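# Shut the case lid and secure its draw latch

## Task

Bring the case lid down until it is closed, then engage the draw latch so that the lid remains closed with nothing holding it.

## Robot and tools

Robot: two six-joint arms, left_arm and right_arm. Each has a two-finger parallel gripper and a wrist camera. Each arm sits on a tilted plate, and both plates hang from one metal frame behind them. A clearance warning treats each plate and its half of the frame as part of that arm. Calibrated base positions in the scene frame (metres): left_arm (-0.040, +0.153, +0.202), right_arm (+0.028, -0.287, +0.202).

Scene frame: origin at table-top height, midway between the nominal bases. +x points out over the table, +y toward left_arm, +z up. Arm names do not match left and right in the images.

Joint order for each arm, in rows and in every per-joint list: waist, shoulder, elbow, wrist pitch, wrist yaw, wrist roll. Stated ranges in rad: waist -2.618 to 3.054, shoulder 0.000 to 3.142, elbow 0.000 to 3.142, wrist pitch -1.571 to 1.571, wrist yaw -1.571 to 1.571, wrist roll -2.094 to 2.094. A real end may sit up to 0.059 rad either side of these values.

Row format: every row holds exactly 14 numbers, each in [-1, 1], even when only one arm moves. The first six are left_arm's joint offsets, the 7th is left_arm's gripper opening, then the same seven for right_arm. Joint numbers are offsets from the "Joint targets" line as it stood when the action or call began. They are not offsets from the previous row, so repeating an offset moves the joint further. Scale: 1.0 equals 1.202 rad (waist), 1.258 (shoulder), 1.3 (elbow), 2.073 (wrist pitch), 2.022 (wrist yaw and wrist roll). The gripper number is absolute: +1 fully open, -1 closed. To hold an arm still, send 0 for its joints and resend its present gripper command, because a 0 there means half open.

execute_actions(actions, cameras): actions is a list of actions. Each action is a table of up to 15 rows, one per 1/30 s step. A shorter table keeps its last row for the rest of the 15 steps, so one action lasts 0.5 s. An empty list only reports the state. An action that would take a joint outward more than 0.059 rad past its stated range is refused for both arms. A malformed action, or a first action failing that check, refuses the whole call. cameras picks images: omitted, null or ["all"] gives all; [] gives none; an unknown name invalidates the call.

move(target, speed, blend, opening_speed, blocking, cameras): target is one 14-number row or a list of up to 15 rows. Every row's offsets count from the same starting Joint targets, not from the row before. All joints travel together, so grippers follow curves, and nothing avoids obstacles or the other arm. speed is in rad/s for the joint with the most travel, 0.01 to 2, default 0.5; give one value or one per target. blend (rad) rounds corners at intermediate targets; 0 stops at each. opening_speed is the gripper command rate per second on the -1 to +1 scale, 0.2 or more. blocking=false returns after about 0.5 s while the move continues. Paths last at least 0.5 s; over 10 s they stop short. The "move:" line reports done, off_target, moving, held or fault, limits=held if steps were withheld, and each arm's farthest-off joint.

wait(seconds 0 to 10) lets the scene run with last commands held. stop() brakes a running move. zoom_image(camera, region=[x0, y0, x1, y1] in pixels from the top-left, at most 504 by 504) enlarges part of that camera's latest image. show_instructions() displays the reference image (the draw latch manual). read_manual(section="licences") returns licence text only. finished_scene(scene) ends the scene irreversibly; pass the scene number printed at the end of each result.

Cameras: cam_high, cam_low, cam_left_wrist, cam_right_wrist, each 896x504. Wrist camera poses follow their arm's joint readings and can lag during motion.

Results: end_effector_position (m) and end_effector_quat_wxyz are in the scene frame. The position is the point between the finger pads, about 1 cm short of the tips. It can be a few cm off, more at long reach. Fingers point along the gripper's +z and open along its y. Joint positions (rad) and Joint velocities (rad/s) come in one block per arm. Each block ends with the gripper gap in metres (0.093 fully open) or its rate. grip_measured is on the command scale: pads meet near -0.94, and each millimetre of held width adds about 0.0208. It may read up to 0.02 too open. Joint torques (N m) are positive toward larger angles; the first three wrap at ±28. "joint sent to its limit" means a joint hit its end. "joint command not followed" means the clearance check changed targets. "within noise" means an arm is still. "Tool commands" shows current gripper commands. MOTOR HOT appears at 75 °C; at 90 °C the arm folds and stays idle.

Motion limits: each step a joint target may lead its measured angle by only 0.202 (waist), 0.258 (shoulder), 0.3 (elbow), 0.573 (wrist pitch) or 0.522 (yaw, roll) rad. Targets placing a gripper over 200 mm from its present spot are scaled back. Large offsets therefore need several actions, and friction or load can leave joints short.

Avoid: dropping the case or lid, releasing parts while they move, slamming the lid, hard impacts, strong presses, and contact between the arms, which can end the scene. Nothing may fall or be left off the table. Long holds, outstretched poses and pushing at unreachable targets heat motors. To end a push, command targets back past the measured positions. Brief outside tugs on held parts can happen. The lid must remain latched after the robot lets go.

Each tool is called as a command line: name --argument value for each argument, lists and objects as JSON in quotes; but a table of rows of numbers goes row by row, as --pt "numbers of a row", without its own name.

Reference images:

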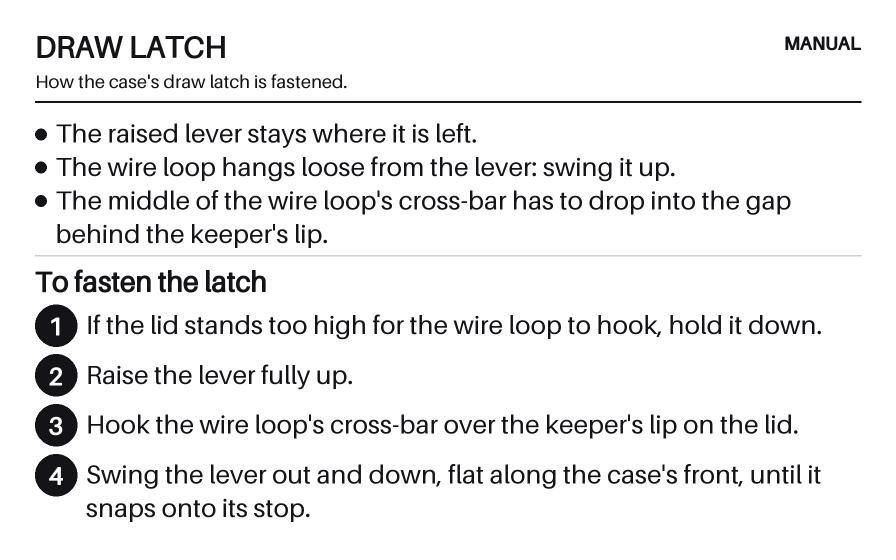

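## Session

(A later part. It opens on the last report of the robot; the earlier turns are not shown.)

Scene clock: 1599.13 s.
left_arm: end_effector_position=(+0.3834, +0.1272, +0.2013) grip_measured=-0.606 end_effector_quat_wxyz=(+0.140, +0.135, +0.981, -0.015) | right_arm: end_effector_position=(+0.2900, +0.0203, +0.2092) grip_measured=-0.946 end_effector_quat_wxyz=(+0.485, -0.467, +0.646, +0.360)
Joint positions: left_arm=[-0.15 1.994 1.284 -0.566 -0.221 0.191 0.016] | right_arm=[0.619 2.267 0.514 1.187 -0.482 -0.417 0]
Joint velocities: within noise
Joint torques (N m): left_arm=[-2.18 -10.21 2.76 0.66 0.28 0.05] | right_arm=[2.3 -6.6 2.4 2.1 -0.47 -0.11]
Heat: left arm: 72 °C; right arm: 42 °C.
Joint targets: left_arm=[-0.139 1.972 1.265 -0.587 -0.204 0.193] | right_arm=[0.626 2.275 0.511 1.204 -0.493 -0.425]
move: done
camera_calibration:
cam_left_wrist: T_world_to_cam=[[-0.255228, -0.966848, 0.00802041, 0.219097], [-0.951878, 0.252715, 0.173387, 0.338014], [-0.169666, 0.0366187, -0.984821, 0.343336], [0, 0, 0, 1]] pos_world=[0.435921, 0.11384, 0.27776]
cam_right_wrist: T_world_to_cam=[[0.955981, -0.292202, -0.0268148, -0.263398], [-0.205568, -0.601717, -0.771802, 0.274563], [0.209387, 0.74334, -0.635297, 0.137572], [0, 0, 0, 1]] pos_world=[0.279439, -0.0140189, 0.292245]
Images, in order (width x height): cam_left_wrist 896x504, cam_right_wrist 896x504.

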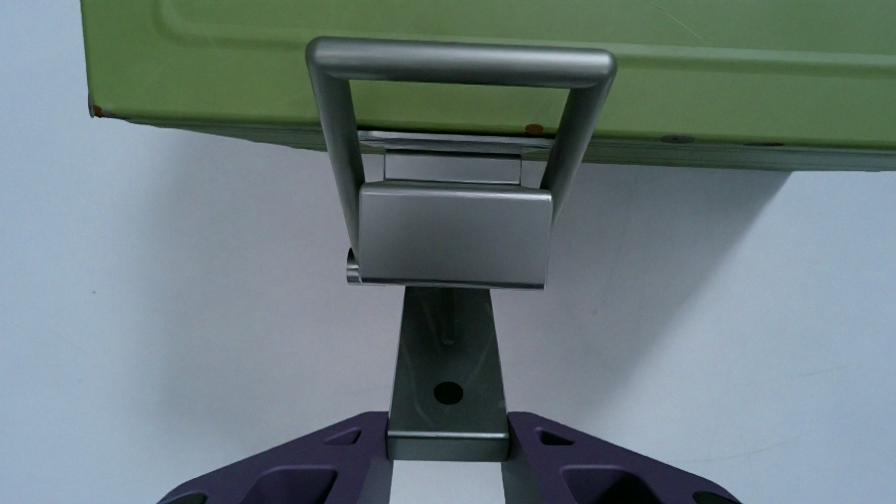

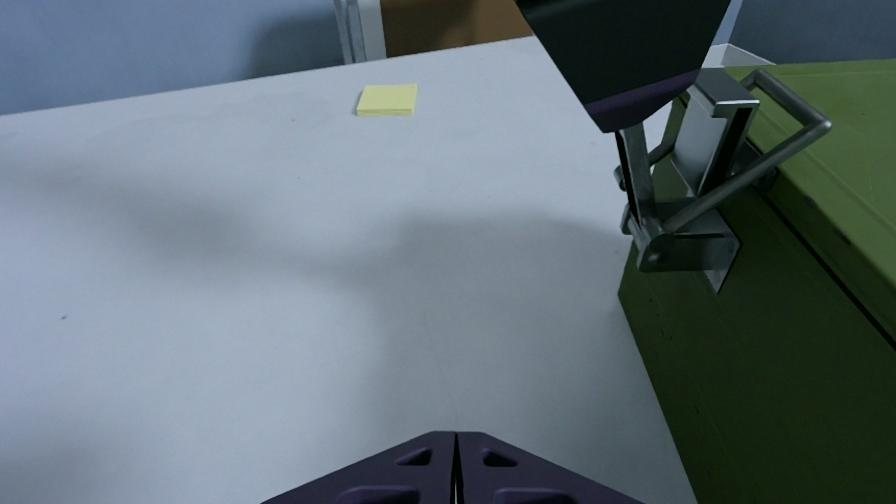

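move --target '[0.0283,-0.0533,-0.1538,0.0974,0.0193,0.0223,-0.62,0,0,0,0,0,0,-0.95]' --speed 0.25 --cameras '["cam_left_wrist","cam_right_wrist"]'

Scene clock: 1697.57 s.
left_arm: end_effector_position=(+0.3679, +0.1326, +0.1918) grip_measured=-0.606 end_effector_quat_wxyz=(+0.181, +0.134, +0.974, -0.028) | right_arm: end_effector_position=(+0.2900, +0.0203, +0.2092) grip_measured=-0.946 end_effector_quat_wxyz=(+0.485, -0.467, +0.646, +0.360)
Joint positions: left_arm=[-0.12 1.903 1.087 -0.37 -0.18 0.233 0.016] | right_arm=[0.619 2.267 0.514 1.187 -0.482 -0.417 0]
Joint velocities: within noise
Joint torques (N m): left_arm=[-1.39 -7.28 2.36 0.87 0.3 0.08] | right_arm=[2.35 -6.76 2.19 2.06 -0.49 -0.08]
Heat: left arm: 60 °C; right arm: 42 °C.
Joint targets: left_arm=[-0.105 1.905 1.065 -0.385 -0.165 0.238] | right_arm=[0.626 2.275 0.511 1.204 -0.493 -0.425]
move: done
camera_calibration:
cam_left_wrist: T_world_to_cam=[[-0.257706, -0.965969, 0.0221873, 0.218476], [-0.961975, 0.258656, 0.0877545, 0.342845], [-0.090507, 0.00127128, -0.995895, 0.308863], [0, 0, 0, 1]] pos_world=[0.414065, 0.121969, 0.272661]
cam_right_wrist: T_world_to_cam=[[0.955981, -0.292202, -0.0268148, -0.263398], [-0.205568, -0.601717, -0.771802, 0.274563], [0.209387, 0.74334, -0.635297, 0.137572], [0, 0, 0, 1]] pos_world=[0.279439, -0.0140189, 0.292245]
Images, in order (width x height): cam_left_wrist 896x504, cam_right_wrist 896x504.

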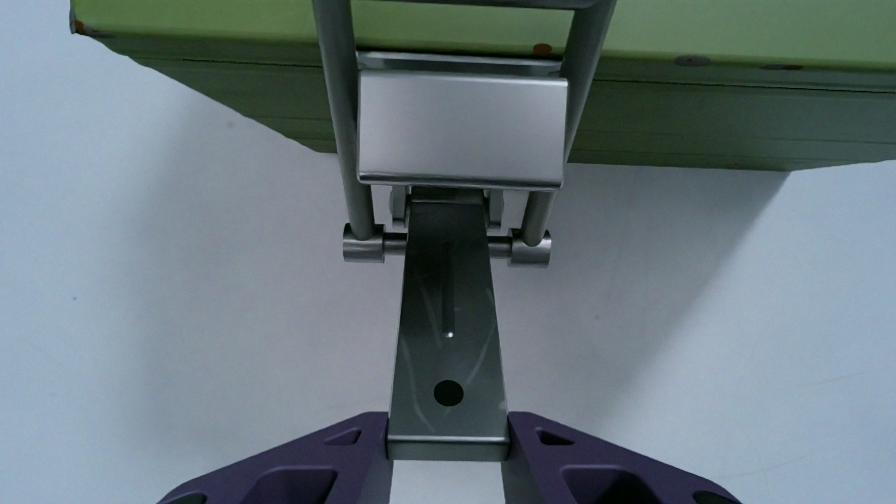

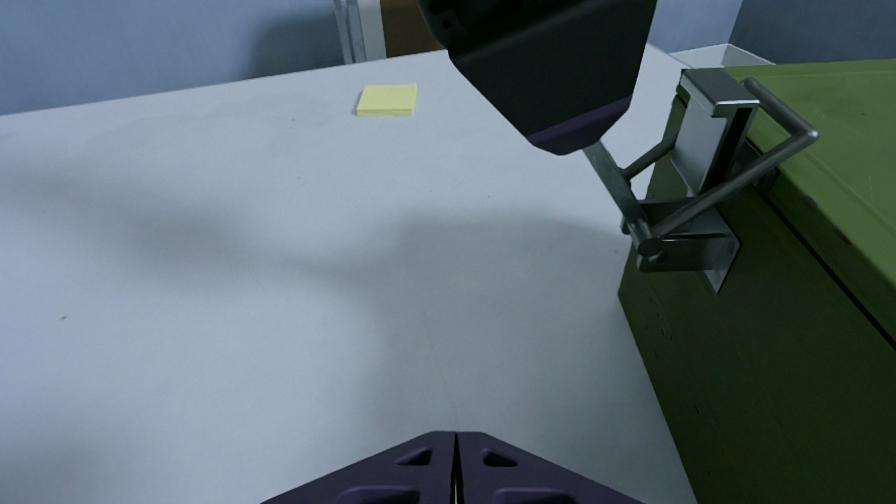

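move --target '[0.0291,-0.0358,-0.1615,0.1471,0.0272,0.0272,-0.62,0,0,0,0,0,0,-0.95]' --speed 0.25 --cameras '["cam_left_wrist","cam_right_wrist"]'

zoom_image --camera "cam_right_wrist" --region '[600, 40, 860, 300]'

Scene clock: 1704.10 s.
left_arm: end_effector_position=(+0.3414, +0.1409, +0.1557) grip_measured=-0.606 end_effector_quat_wxyz=(+0.204, +0.131, +0.970, -0.027) | right_arm: end_effector_position=(+0.2900, +0.0203, +0.2092) grip_measured=-0.946 end_effector_quat_wxyz=(+0.485, -0.467, +0.646, +0.360)
Joint positions: left_arm=[-0.073 1.883 0.862 -0.111 -0.157 0.283 0.016] | right_arm=[0.619 2.267 0.514 1.187 -0.482 -0.417 0]
Joint velocities: within noise
Joint torques (N m): left_arm=[-2.36 -8.87 3.02 1.37 0.68 0.13] | right_arm=[2.3 -6.91 2.32 2.08 -0.53 -0.12]
Heat: left arm: 60 °C; right arm: 42 °C.
Joint targets: left_arm=[-0.069 1.860 0.855 -0.080 -0.110 0.293] | right_arm=[0.626 2.275 0.511 1.204 -0.493 -0.425]
move: off_target (left_arm); left_arm: the wrist yaw is farthest, 0.047 rad from its target
camera_calibration:
cam_left_wrist: T_world_to_cam=[[-0.254078, -0.967038, 0.0167761, 0.220297], [-0.966158, 0.254569, 0.0416377, 0.327565], [-0.0445359, -0.00562921, -0.998992, 0.256313], [0, 0, 0, 1]] pos_world=[0.383867, 0.13109, 0.23872]
cam_right_wrist: T_world_to_cam=[[0.955981, -0.292202, -0.0268148, -0.263398], [-0.205568, -0.601717, -0.771802, 0.274563], [0.209387, 0.74334, -0.635297, 0.137572], [0, 0, 0, 1]] pos_world=[0.279439, -0.0140189, 0.292245]
Images, in order (width x height): cam_left_wrist 896x504, cam_right_wrist 896x504.

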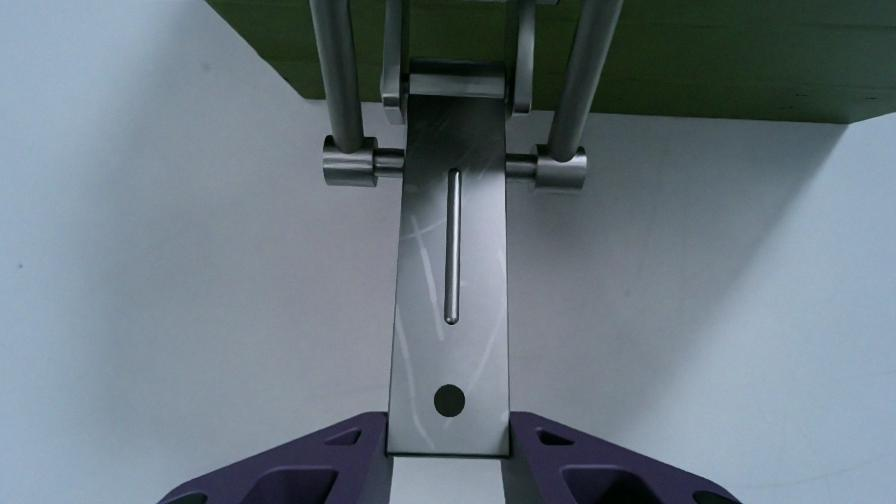

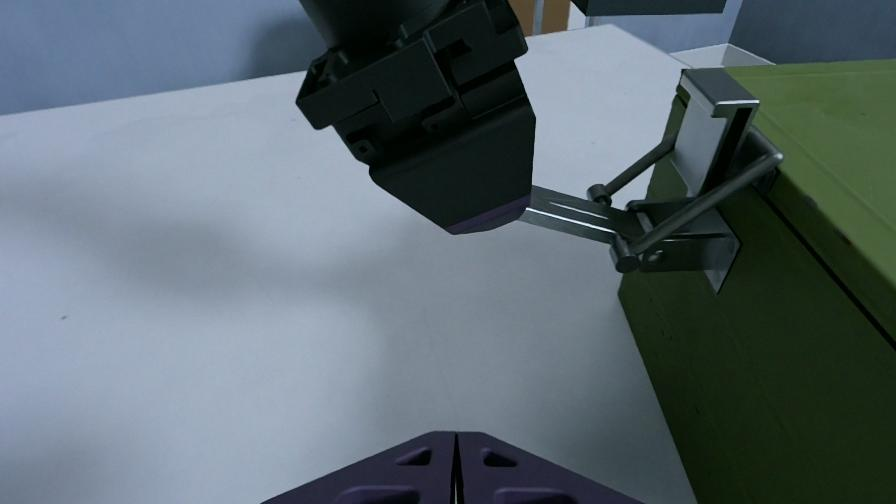

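Scaled by 1.938 from the camera's 896x504 image, which has a finer 1280x720 frame.

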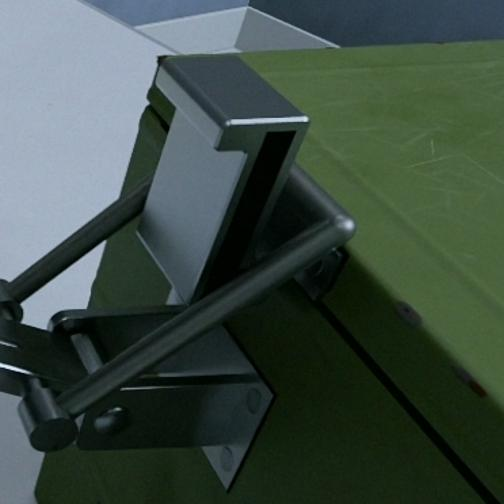

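move --pt "0.0499 0.0358 -0.1692 0.1833 0.0346 0.0223 -0.62 0 0 0 0 0 0 -0.95" --pt "0.0857 0.1169 -0.2423 0.3232 0.0643 0.0361 -0.62 0 0 0 0 0 0 -0.95" --speed 0.3 --blend 0.05 --cameras '["cam_left_wrist","cam_right_wrist"]'

zoom_image --camera "cam_right_wrist" --region '[560, 40, 860, 340]'

Scene clock: 1747.17 s.
left_arm: end_effector_position=(+0.3355, +0.1431, +0.1231) grip_measured=-0.606 end_effector_quat_wxyz=(+0.345, +0.118, +0.930, -0.053) | right_arm: end_effector_position=(+0.2900, +0.0203, +0.2092) grip_measured=-0.946 end_effector_quat_wxyz=(+0.485, -0.467, +0.646, +0.360)
Joint positions: left_arm=[0.024 1.987 0.547 0.593 0.003 0.369 0.016] | right_arm=[0.619 2.267 0.514 1.187 -0.482 -0.417 0]
Joint velocities: within noise
Joint torques (N m): left_arm=[-1.52 -4.45 1.57 1.4 0.45 0] | right_arm=[2.35 -6.76 2.35 2.08 -0.51 -0.15]
Heat: left arm: 59 °C; right arm: 42 °C.
Joint targets: left_arm=[0.033 2.007 0.540 0.590 0.020 0.367] | right_arm=[0.626 2.275 0.511 1.204 -0.493 -0.425]
move: done
camera_calibration:
cam_left_wrist: T_world_to_cam=[[-0.250487, -0.967393, 0.0375085, 0.217693], [-0.939106, 0.233384, -0.252214, 0.352825], [0.235236, -0.0984009, -0.966944, 0.138958], [0, 0, 0, 1]] pos_world=[0.353181, 0.141924, 0.215187]
cam_right_wrist: T_world_to_cam=[[0.955981, -0.292202, -0.0268148, -0.263398], [-0.205568, -0.601717, -0.771802, 0.274563], [0.209387, 0.74334, -0.635297, 0.137572], [0, 0, 0, 1]] pos_world=[0.279439, -0.0140189, 0.292245]
Images, in order (width x height): cam_left_wrist 896x504, cam_right_wrist 896x504.

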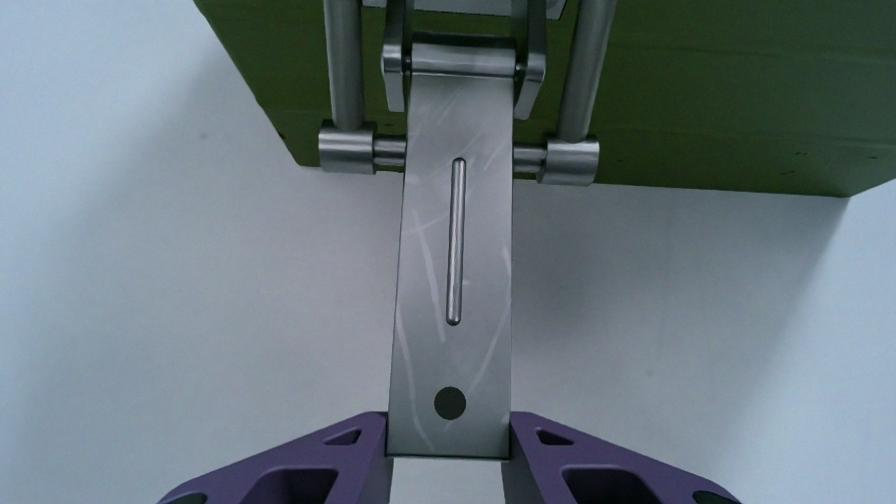

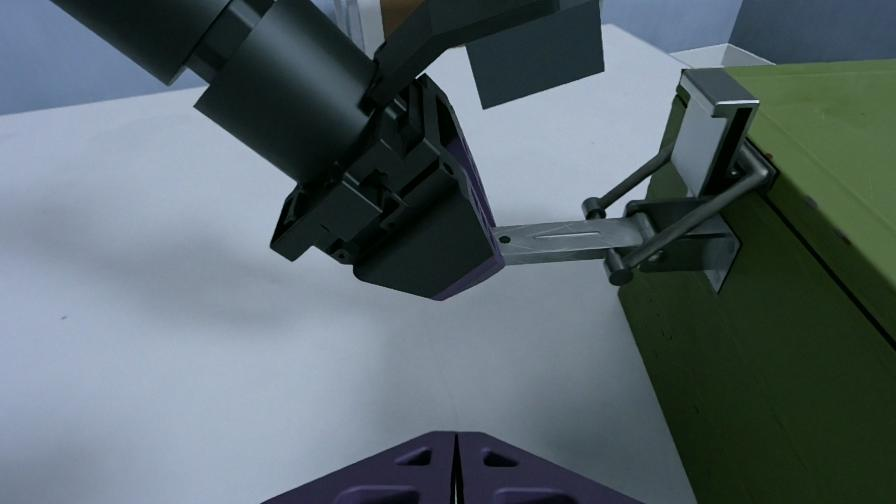

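Scaled by 1.680 from the camera's 896x504 image, which has a finer 1280x720 frame.

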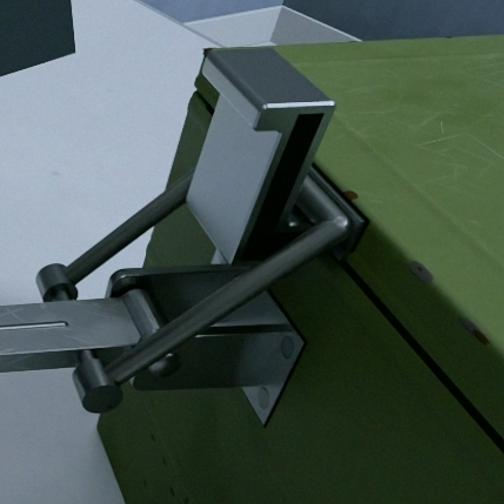

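move --pt "0.0507 0.1757 -0.0523 0.2147 0.0544 0.0237 -0.62 0 0 0 0 0 0 -0.95" --pt "0.0765 0.3362 -0.0077 0.3304 0.0865 0.042 -0.62 0 0 0 0 0 0 -0.95" --speed 0.3 --blend 0.05 --cameras '["cam_left_wrist","cam_right_wrist"]'

zoom_image --camera "cam_right_wrist" --region '[560, 40, 860, 340]'

Scene clock: 1827.07 s.
left_arm: end_effector_position=(+0.3446, +0.1404, +0.0865) grip_measured=-0.606 end_effector_quat_wxyz=(+0.466, +0.121, +0.874, -0.071) | right_arm: end_effector_position=(+0.2900, +0.0203, +0.2092) grip_measured=-0.946 end_effector_quat_wxyz=(+0.485, -0.467, +0.646, +0.360)
Joint positions: left_arm=[0.121 2.406 0.501 1.295 0.191 0.43 0.016] | right_arm=[0.619 2.267 0.514 1.187 -0.482 -0.417 0]
Joint velocities: within noise
Joint torques (N m): left_arm=[-2.22 -4.52 2.35 1.46 0.37 0.25] | right_arm=[2.25 -6.76 2.21 2.07 -0.49 -0.1]
Heat: left arm: 48 °C; right arm: 43 °C.
Joint targets: left_arm=[0.125 2.430 0.530 1.275 0.195 0.451] | right_arm=[0.626 2.275 0.511 1.204 -0.493 -0.425]
move: done
camera_calibration:
cam_left_wrist: T_world_to_cam=[[-0.276235, -0.960562, 0.0318607, 0.227144], [-0.836746, 0.224055, -0.499656, 0.34013], [0.472812, -0.164681, -0.865638, 0.0198322], [0, 0, 0, 1]] pos_world=[0.337971, 0.145244, 0.179879]
cam_right_wrist: T_world_to_cam=[[0.955981, -0.292202, -0.0268148, -0.263398], [-0.205568, -0.601717, -0.771802, 0.274563], [0.209387, 0.74334, -0.635297, 0.137572], [0, 0, 0, 1]] pos_world=[0.279439, -0.0140189, 0.292245]
Images, in order (width x height): cam_left_wrist 896x504, cam_right_wrist 896x504.

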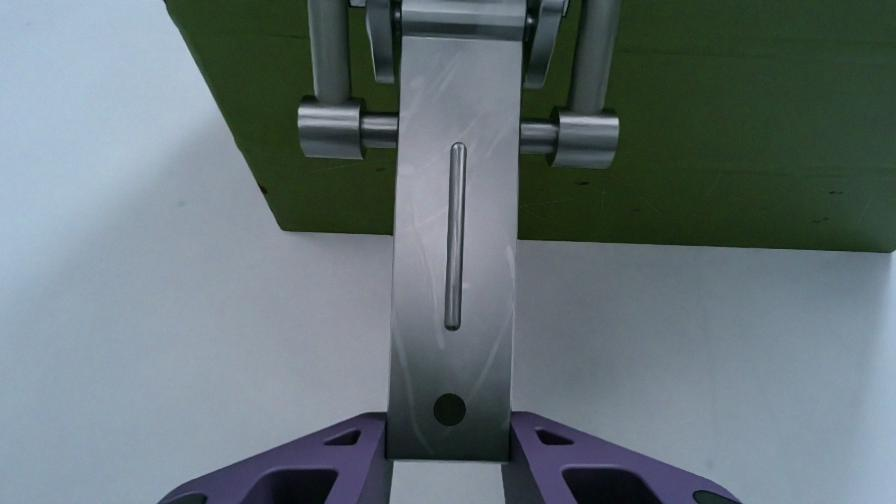

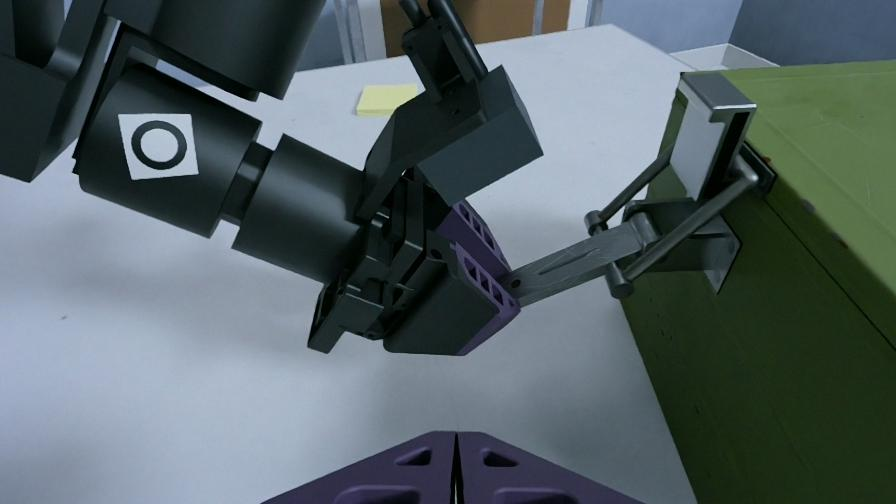

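Scaled by 1.680 from the camera's 896x504 image, which has a finer 1280x720 frame.

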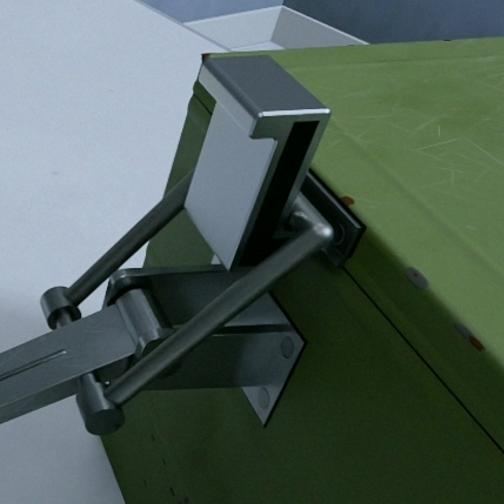

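move --pt "-0.0042 0.0676 0.0692 0.0024 -0.0025 0 -0.62 0 0 0 0 0 0 -0.95" --pt "-0.0166 0.1232 0.1462 -0.0072 -0.0074 0 -0.62 0 0 0 0 0 0 -0.95" --speed 0.2 --blend 0.03 --cameras '["cam_left_wrist","cam_right_wrist"]'

zoom_image --camera "cam_right_wrist" --region '[560, 40, 860, 340]'

Scene clock: 1835.87 s.
left_arm: end_effector_position=(+0.3795, +0.1305, +0.0542) grip_measured=-0.606 end_effector_quat_wxyz=(+0.474, +0.132, +0.867, -0.074) | right_arm: end_effector_position=(+0.2900, +0.0203, +0.2092) grip_measured=-0.946 end_effector_quat_wxyz=(+0.485, -0.467, +0.646, +0.360)
Joint positions: left_arm=[0.114 2.57 0.699 1.275 0.208 0.441 0.016] | right_arm=[0.619 2.267 0.514 1.187 -0.482 -0.417 0]
Joint velocities: within noise
Joint torques (N m): left_arm=[-3.82 -6.26 1.84 1.52 0 0.13] | right_arm=[2.21 -6.94 2.25 2.15 -0.5 -0.11]
Heat: left arm: 48 °C; right arm: 43 °C.
Joint targets: left_arm=[0.106 2.585 0.720 1.260 0.180 0.452] | right_arm=[0.626 2.275 0.511 1.204 -0.493 -0.425]
move: done
camera_calibration:
cam_left_wrist: T_world_to_cam=[[-0.298465, -0.954085, 0.0253088, 0.236308], [-0.820365, 0.242901, -0.517688, 0.34777], [0.487771, -0.175274, -0.855195, -0.0311393], [0, 0, 0, 1]] pos_world=[0.371017, 0.135526, 0.147426]
cam_right_wrist: T_world_to_cam=[[0.955981, -0.292202, -0.0268148, -0.263398], [-0.205568, -0.601717, -0.771802, 0.274563], [0.209387, 0.74334, -0.635297, 0.137572], [0, 0, 0, 1]] pos_world=[0.279439, -0.0140189, 0.292245]
Images, in order (width x height): cam_left_wrist 896x504, cam_right_wrist 896x504.

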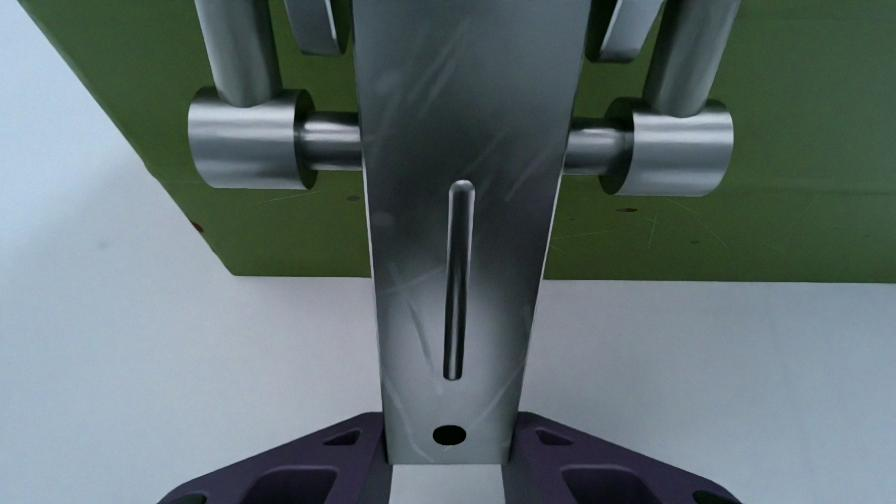

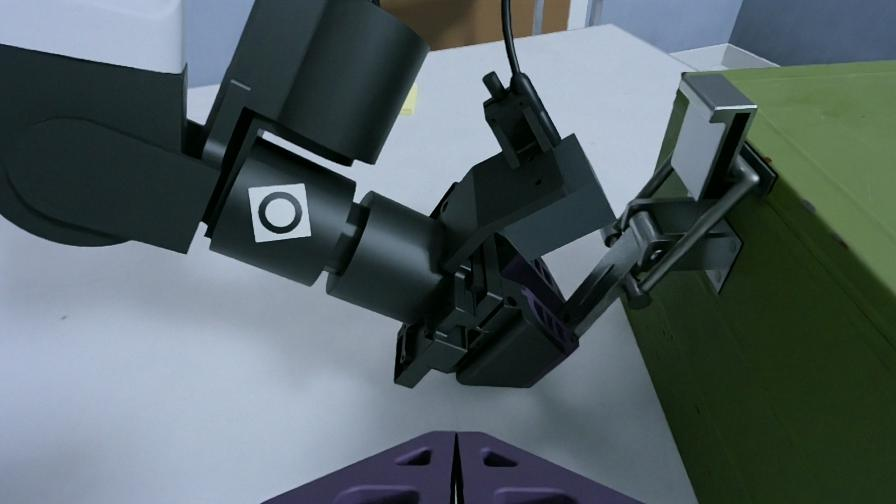

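Scaled by 1.680 from the camera's 896x504 image, which has a finer 1280x720 frame.

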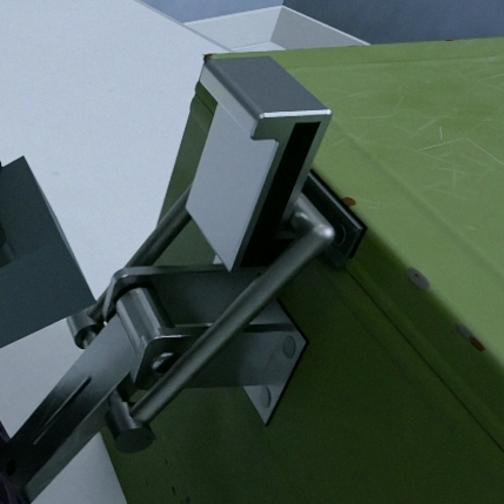

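move --target '[-0.0117,0.0437,0.0769,-0.0241,-0.005,-0.006,-0.62,0,0,0,0,0,0,-0.95]' --speed 0.15 --cameras '["cam_left_wrist","cam_right_wrist"]'

zoom_image --camera "cam_right_wrist" --region '[560, 40, 860, 340]'

Scene clock: 1843.10 s.
left_arm: end_effector_position=(+0.4085, +0.1213, +0.0473) grip_measured=-0.606 end_effector_quat_wxyz=(+0.487, +0.140, +0.859, -0.075) | right_arm: end_effector_position=(+0.2900, +0.0203, +0.2092) grip_measured=-0.946 end_effector_quat_wxyz=(+0.485, -0.467, +0.646, +0.360)
Joint positions: left_arm=[0.09 2.626 0.827 1.229 0.208 0.441 0.016] | right_arm=[0.619 2.267 0.514 1.187 -0.482 -0.417 0]
Joint velocities: within noise
Joint torques (N m): left_arm=[-3.07 -6.93 -0.02 1.51 -0.12 0] | right_arm=[2.33 -6.82 2.39 2.06 -0.49 -0.11]
Heat: left arm: 48 °C; right arm: 43 °C.
Joint targets: left_arm=[0.091 2.640 0.820 1.210 0.170 0.440] | right_arm=[0.626 2.275 0.511 1.204 -0.493 -0.425]
move: off_target (left_arm); left_arm: the wrist yaw is farthest, 0.038 rad from its target
camera_calibration:
cam_left_wrist: T_world_to_cam=[[-0.314352, -0.949202, 0.0141039, 0.242755], [-0.79981, 0.256816, -0.54254, 0.361264], [0.511358, -0.181829, -0.839912, -0.0623132], [0, 0, 0, 1]] pos_world=[0.397117, 0.126315, 0.140239]
cam_right_wrist: T_world_to_cam=[[0.955981, -0.292202, -0.0268148, -0.263398], [-0.205568, -0.601717, -0.771802, 0.274563], [0.209387, 0.74334, -0.635297, 0.137572], [0, 0, 0, 1]] pos_world=[0.279439, -0.0140189, 0.292245]
Images, in order (width x height): cam_left_wrist 896x504, cam_right_wrist 896x504.

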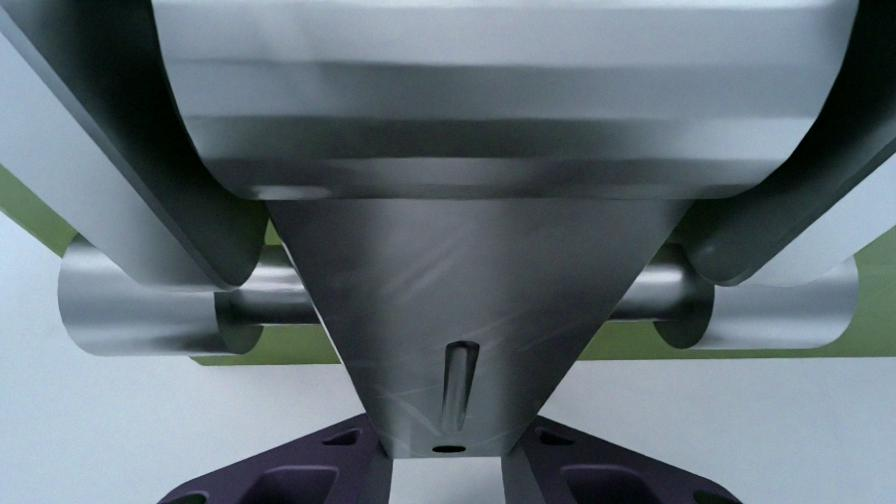

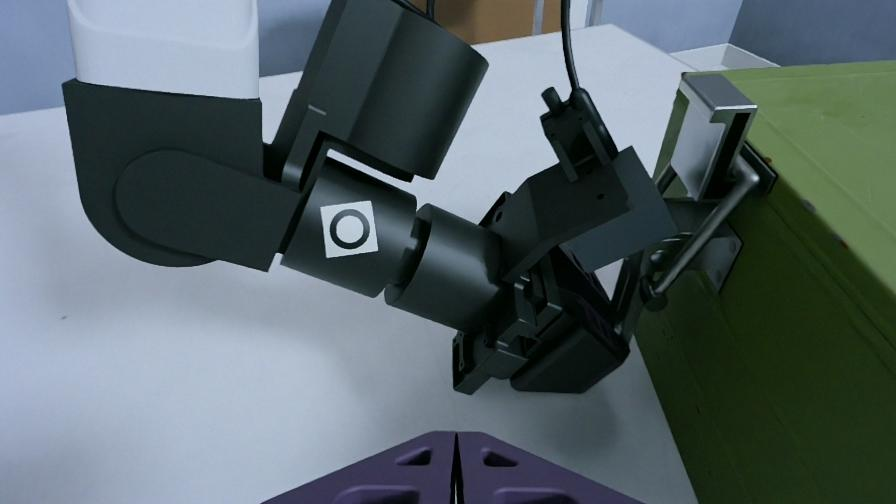

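Scaled by 1.680 from the camera's 896x504 image, which has a finer 1280x720 frame.

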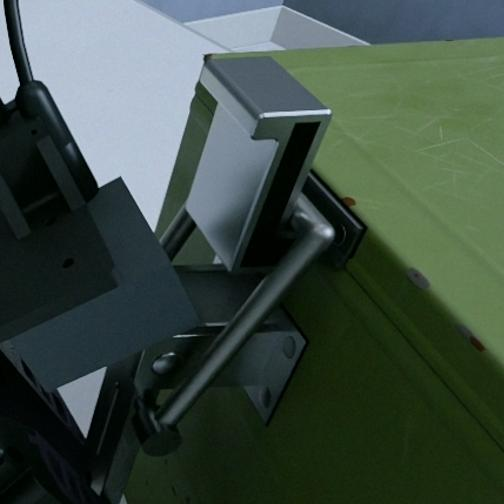

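move --target '[0,0,0,0,0,0,-0.35,0,0,0,0,0,0,-0.95]' --opening_speed 0.5 --cameras '["cam_left_wrist"]'

move --target '[-0.005,-0.155,-0.15,-0.0145,-0.005,0,-0.35,0,0,0,0,0,0,-0.95]' --speed 0.2 --cameras '["cam_left_wrist","cam_right_wrist"]'

zoom_image --camera "cam_right_wrist" --region '[560, 40, 860, 340]'

Scene clock: 1855.83 s.
left_arm: end_effector_position=(+0.4051, +0.1234, +0.0424) grip_measured=-0.352 end_effector_quat_wxyz=(+0.476, +0.137, +0.866, -0.069) | right_arm: end_effector_position=(+0.2900, +0.0203, +0.2092) grip_measured=-0.946 end_effector_quat_wxyz=(+0.485, -0.467, +0.646, +0.360)
Joint positions: left_arm=[0.09 2.626 0.823 1.212 0.184 0.441 0.028] | right_arm=[0.619 2.267 0.514 1.187 -0.482 -0.417 0]
Joint velocities: within noise
Joint torques (N m): left_arm=[-3 -6.83 0.21 1.65 0.17 0] | right_arm=[2.44 -6.76 2.22 2.08 -0.5 -0.1]
Heat: left arm: 50 °C; right arm: 43 °C.
Joint targets: left_arm=[0.091 2.640 0.820 1.210 0.170 0.440] | right_arm=[0.626 2.275 0.511 1.204 -0.493 -0.425]
move: done
camera_calibration:
cam_left_wrist: T_world_to_cam=[[-0.302005, -0.953249, 0.0104727, 0.239423], [-0.816275, 0.252903, -0.519361, 0.361527], [0.492431, -0.165398, -0.854491, -0.058112], [0, 0, 0, 1]] pos_world=[0.396029, 0.127187, 0.1356]
Images, in order (width x height): cam_left_wrist 896x504.

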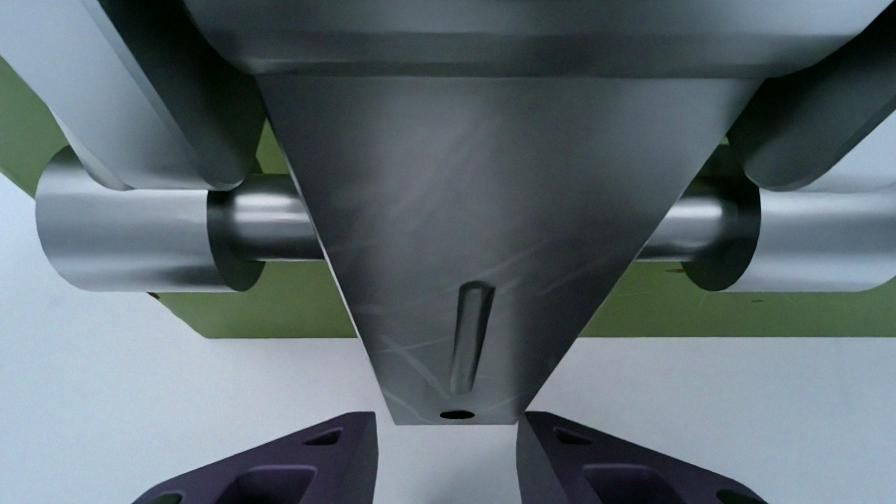

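Scene clock: 1857.30 s.
left_arm: end_effector_position=(+0.3600, +0.1252, +0.0590) grip_measured=-0.352 end_effector_quat_wxyz=(+0.439, +0.139, +0.884, -0.078) | right_arm: end_effector_position=(+0.2900, +0.0203, +0.2092) grip_measured=-0.946 end_effector_quat_wxyz=(+0.485, -0.467, +0.646, +0.360)
Joint positions: left_arm=[0.09 2.486 0.629 1.183 0.173 0.441 0.028] | right_arm=[0.619 2.267 0.514 1.187 -0.482 -0.417 0]
Joint velocities: within noise
Joint torques (N m): left_arm=[-3.28 -10.96 -0.13 1.58 0.16 0.01] | right_arm=[2.47 -6.87 2.33 2.1 -0.49 -0.13]
Heat: left arm: 50 °C; right arm: 43 °C.
Joint targets: left_arm=[0.085 2.445 0.625 1.180 0.159 0.440] | right_arm=[0.626 2.275 0.511 1.204 -0.493 -0.425]
move: off_target (left_arm); left_arm: the shoulder is farthest, 0.041 rad from its target
camera_calibration:
cam_left_wrist: T_world_to_cam=[[-0.312125, -0.949312, 0.0372157, 0.228872], [-0.853538, 0.263003, -0.449779, 0.34095], [0.417193, -0.172153, -0.892364, 0.00877945], [0, 0, 0, 1]] pos_world=[0.358788, 0.129111, 0.152669]
cam_right_wrist: T_world_to_cam=[[0.955981, -0.292202, -0.0268148, -0.263398], [-0.205568, -0.601717, -0.771802, 0.274563], [0.209387, 0.74334, -0.635297, 0.137572], [0, 0, 0, 1]] pos_world=[0.279439, -0.0140189, 0.292245]
Images, in order (width x height): cam_left_wrist 896x504, cam_right_wrist 896x504.

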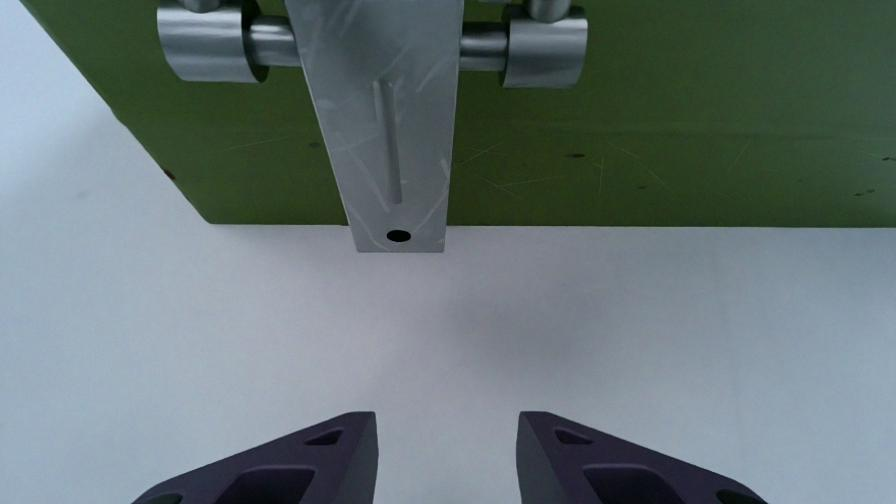

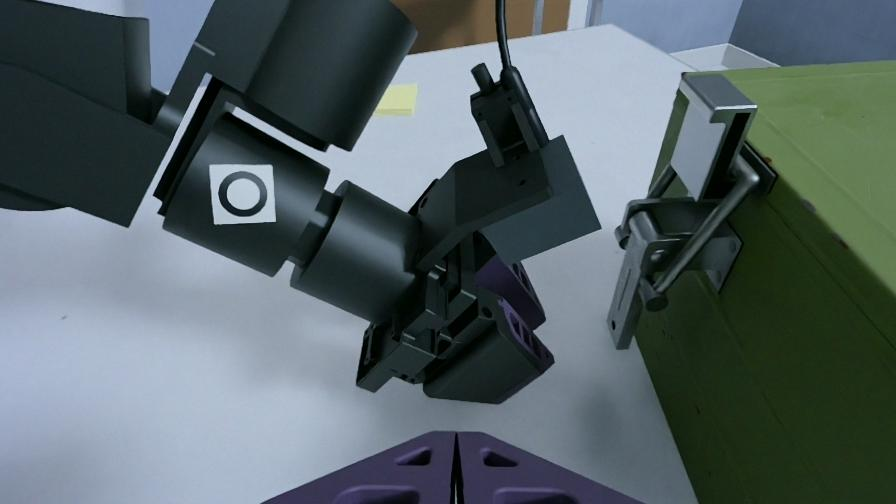

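Scaled by 1.680 from the camera's 896x504 image, which has a finer 1280x720 frame.

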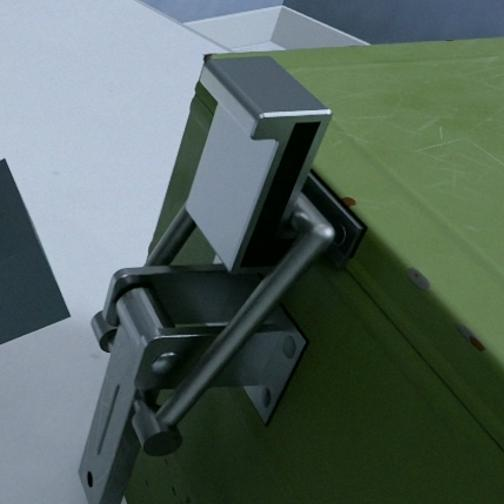

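move --target '[-0.0166,0.0397,0.0731,-0.0145,-0.0119,0,-1,0,0,0,0,0,0,-0.95]' --speed 0.2 --cameras '["cam_left_wrist","cam_right_wrist"]'

Scene clock: 1874.70 s.
left_arm: end_effector_position=(+0.3890, +0.1295, +0.0664) grip_measured=-0.982 end_effector_quat_wxyz=(+0.459, +0.136, +0.876, -0.062) | right_arm: end_effector_position=(+0.2900, +0.0203, +0.2092) grip_measured=-0.946 end_effector_quat_wxyz=(+0.485, -0.467, +0.646, +0.360)
Joint positions: left_arm=[0.08 2.486 0.712 1.153 0.15 0.441 0] | right_arm=[0.619 2.267 0.514 1.187 -0.482 -0.417 0]
Joint velocities: within noise
Joint torques (N m): left_arm=[-4.46 -6.89 1.32 1.62 0.15 0.01] | right_arm=[2.32 -6.78 2.35 2.12 -0.47 -0.11]
Heat: left arm: 56 °C; right arm: 43 °C.
Joint targets: left_arm=[0.066 2.495 0.720 1.150 0.136 0.440] | right_arm=[0.626 2.275 0.511 1.204 -0.493 -0.425]
move: done
camera_calibration:
cam_left_wrist: T_world_to_cam=[[-0.29348, -0.955954, 0.00466671, 0.23748], [-0.836839, 0.254546, -0.484672, 0.364819], [0.462136, -0.146147, -0.874683, -0.0179939], [0, 0, 0, 1]] pos_world=[0.383306, 0.131527, 0.15997]
cam_right_wrist: T_world_to_cam=[[0.955981, -0.292202, -0.0268148, -0.263398], [-0.205568, -0.601717, -0.771802, 0.274563], [0.209387, 0.74334, -0.635297, 0.137572], [0, 0, 0, 1]] pos_world=[0.279439, -0.0140189, 0.292245]
Images, in order (width x height): cam_left_wrist 896x504, cam_right_wrist 896x504.

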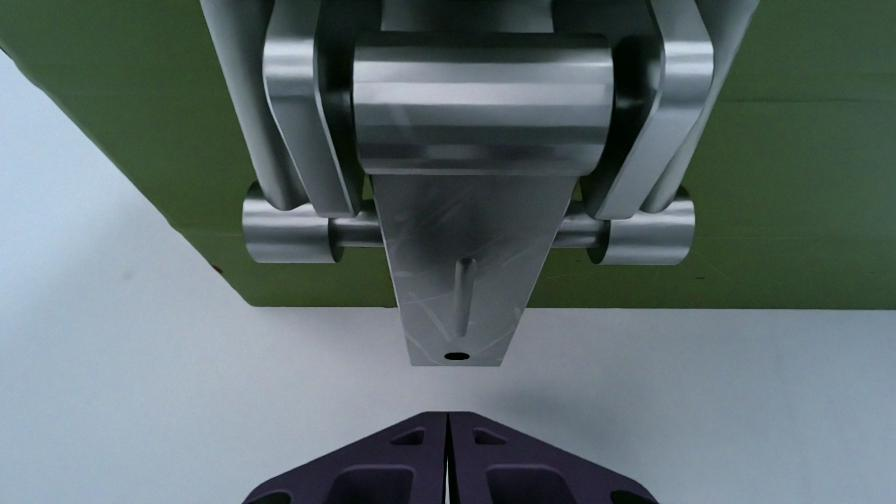

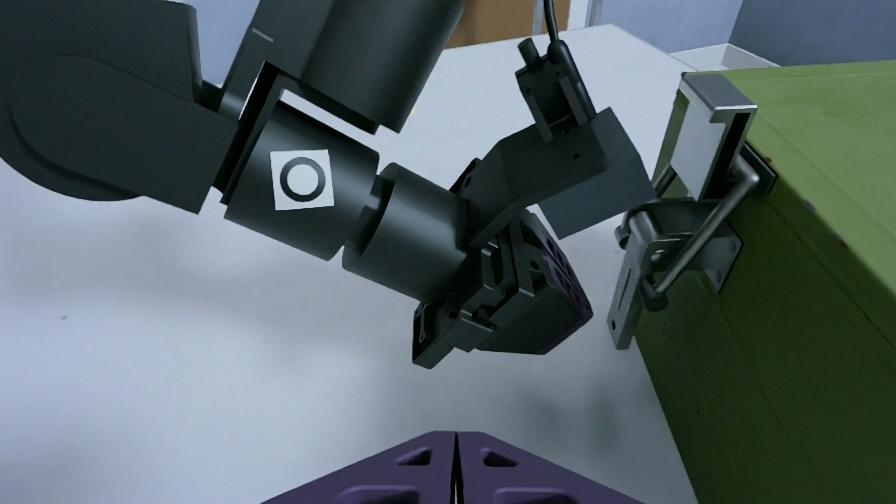

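move --target '[-0.0258,0.0556,0.1177,-0.04,-0.0153,0,-1,0,0,0,0,0,0,-0.95]' --speed 0.1 --cameras '["cam_left_wrist","cam_right_wrist"]'

zoom_image --camera "cam_right_wrist" --region '[560, 40, 860, 380]'

Scene clock: 1884.30 s.
left_arm: end_effector_position=(+0.4051, +0.1242, +0.0431) grip_measured=-0.982 end_effector_quat_wxyz=(+0.434, +0.138, +0.889, -0.054) | right_arm: end_effector_position=(+0.2900, +0.0203, +0.2092) grip_measured=-0.946 end_effector_quat_wxyz=(+0.485, -0.467, +0.646, +0.360)
Joint positions: left_arm=[0.062 2.552 0.832 1.049 0.106 0.441 0] | right_arm=[0.619 2.267 0.514 1.187 -0.482 -0.417 0]
Joint velocities: within noise
Joint torques (N m): left_arm=[-6 -7.02 4.26 1.78 0.28 0] | right_arm=[2.33 -6.95 2.32 2.07 -0.5 -0.11]
Heat: left arm: 55 °C; right arm: 43 °C.
Joint targets: left_arm=[0.034 2.565 0.873 1.067 0.105 0.440] | right_arm=[0.626 2.275 0.511 1.204 -0.493 -0.425]
move: off_target (left_arm); left_arm: the elbow is farthest, 0.041 rad from its target
camera_calibration:
cam_left_wrist: T_world_to_cam=[[-0.290424, -0.956895, -0.00250354, 0.236454], [-0.86205, 0.262771, -0.433384, 0.375381], [0.41536, -0.123707, -0.901206, -0.0293151], [0, 0, 0, 1]] pos_world=[0.404445, 0.123995, 0.136857]
cam_right_wrist: T_world_to_cam=[[0.955981, -0.292202, -0.0268148, -0.263398], [-0.205568, -0.601717, -0.771802, 0.274563], [0.209387, 0.74334, -0.635297, 0.137572], [0, 0, 0, 1]] pos_world=[0.279439, -0.0140189, 0.292245]
Images, in order (width x height): cam_left_wrist 896x504, cam_right_wrist 896x504.

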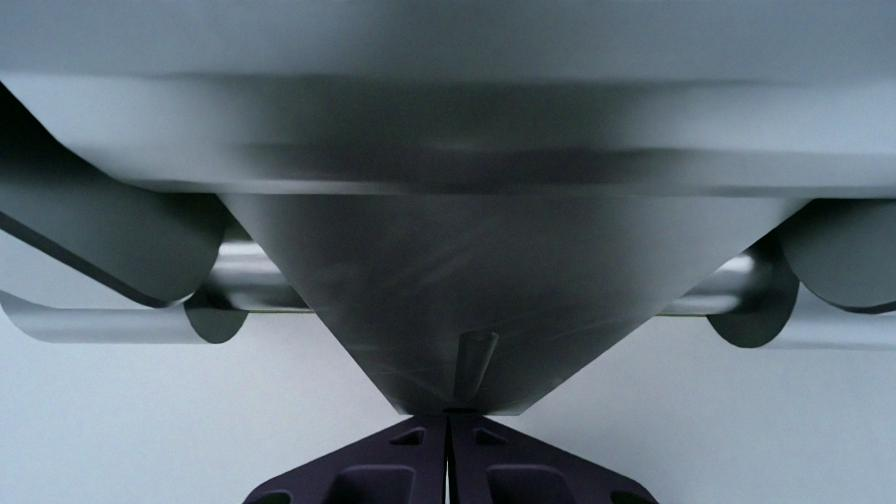

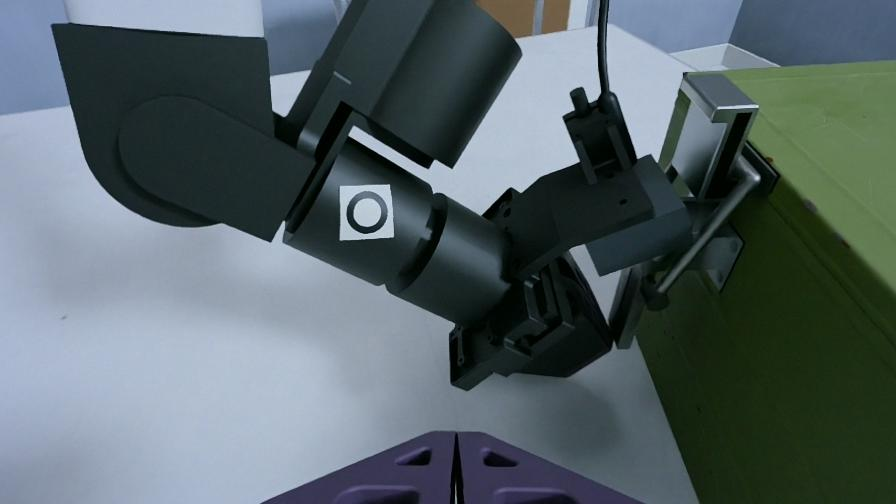

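Scaled by 1.482 from the camera's 896x504 image, which has a finer 1280x720 frame.

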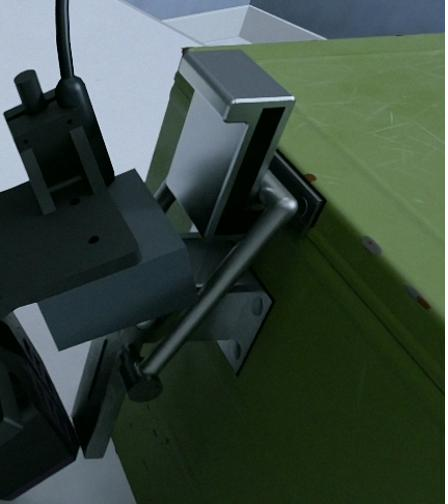

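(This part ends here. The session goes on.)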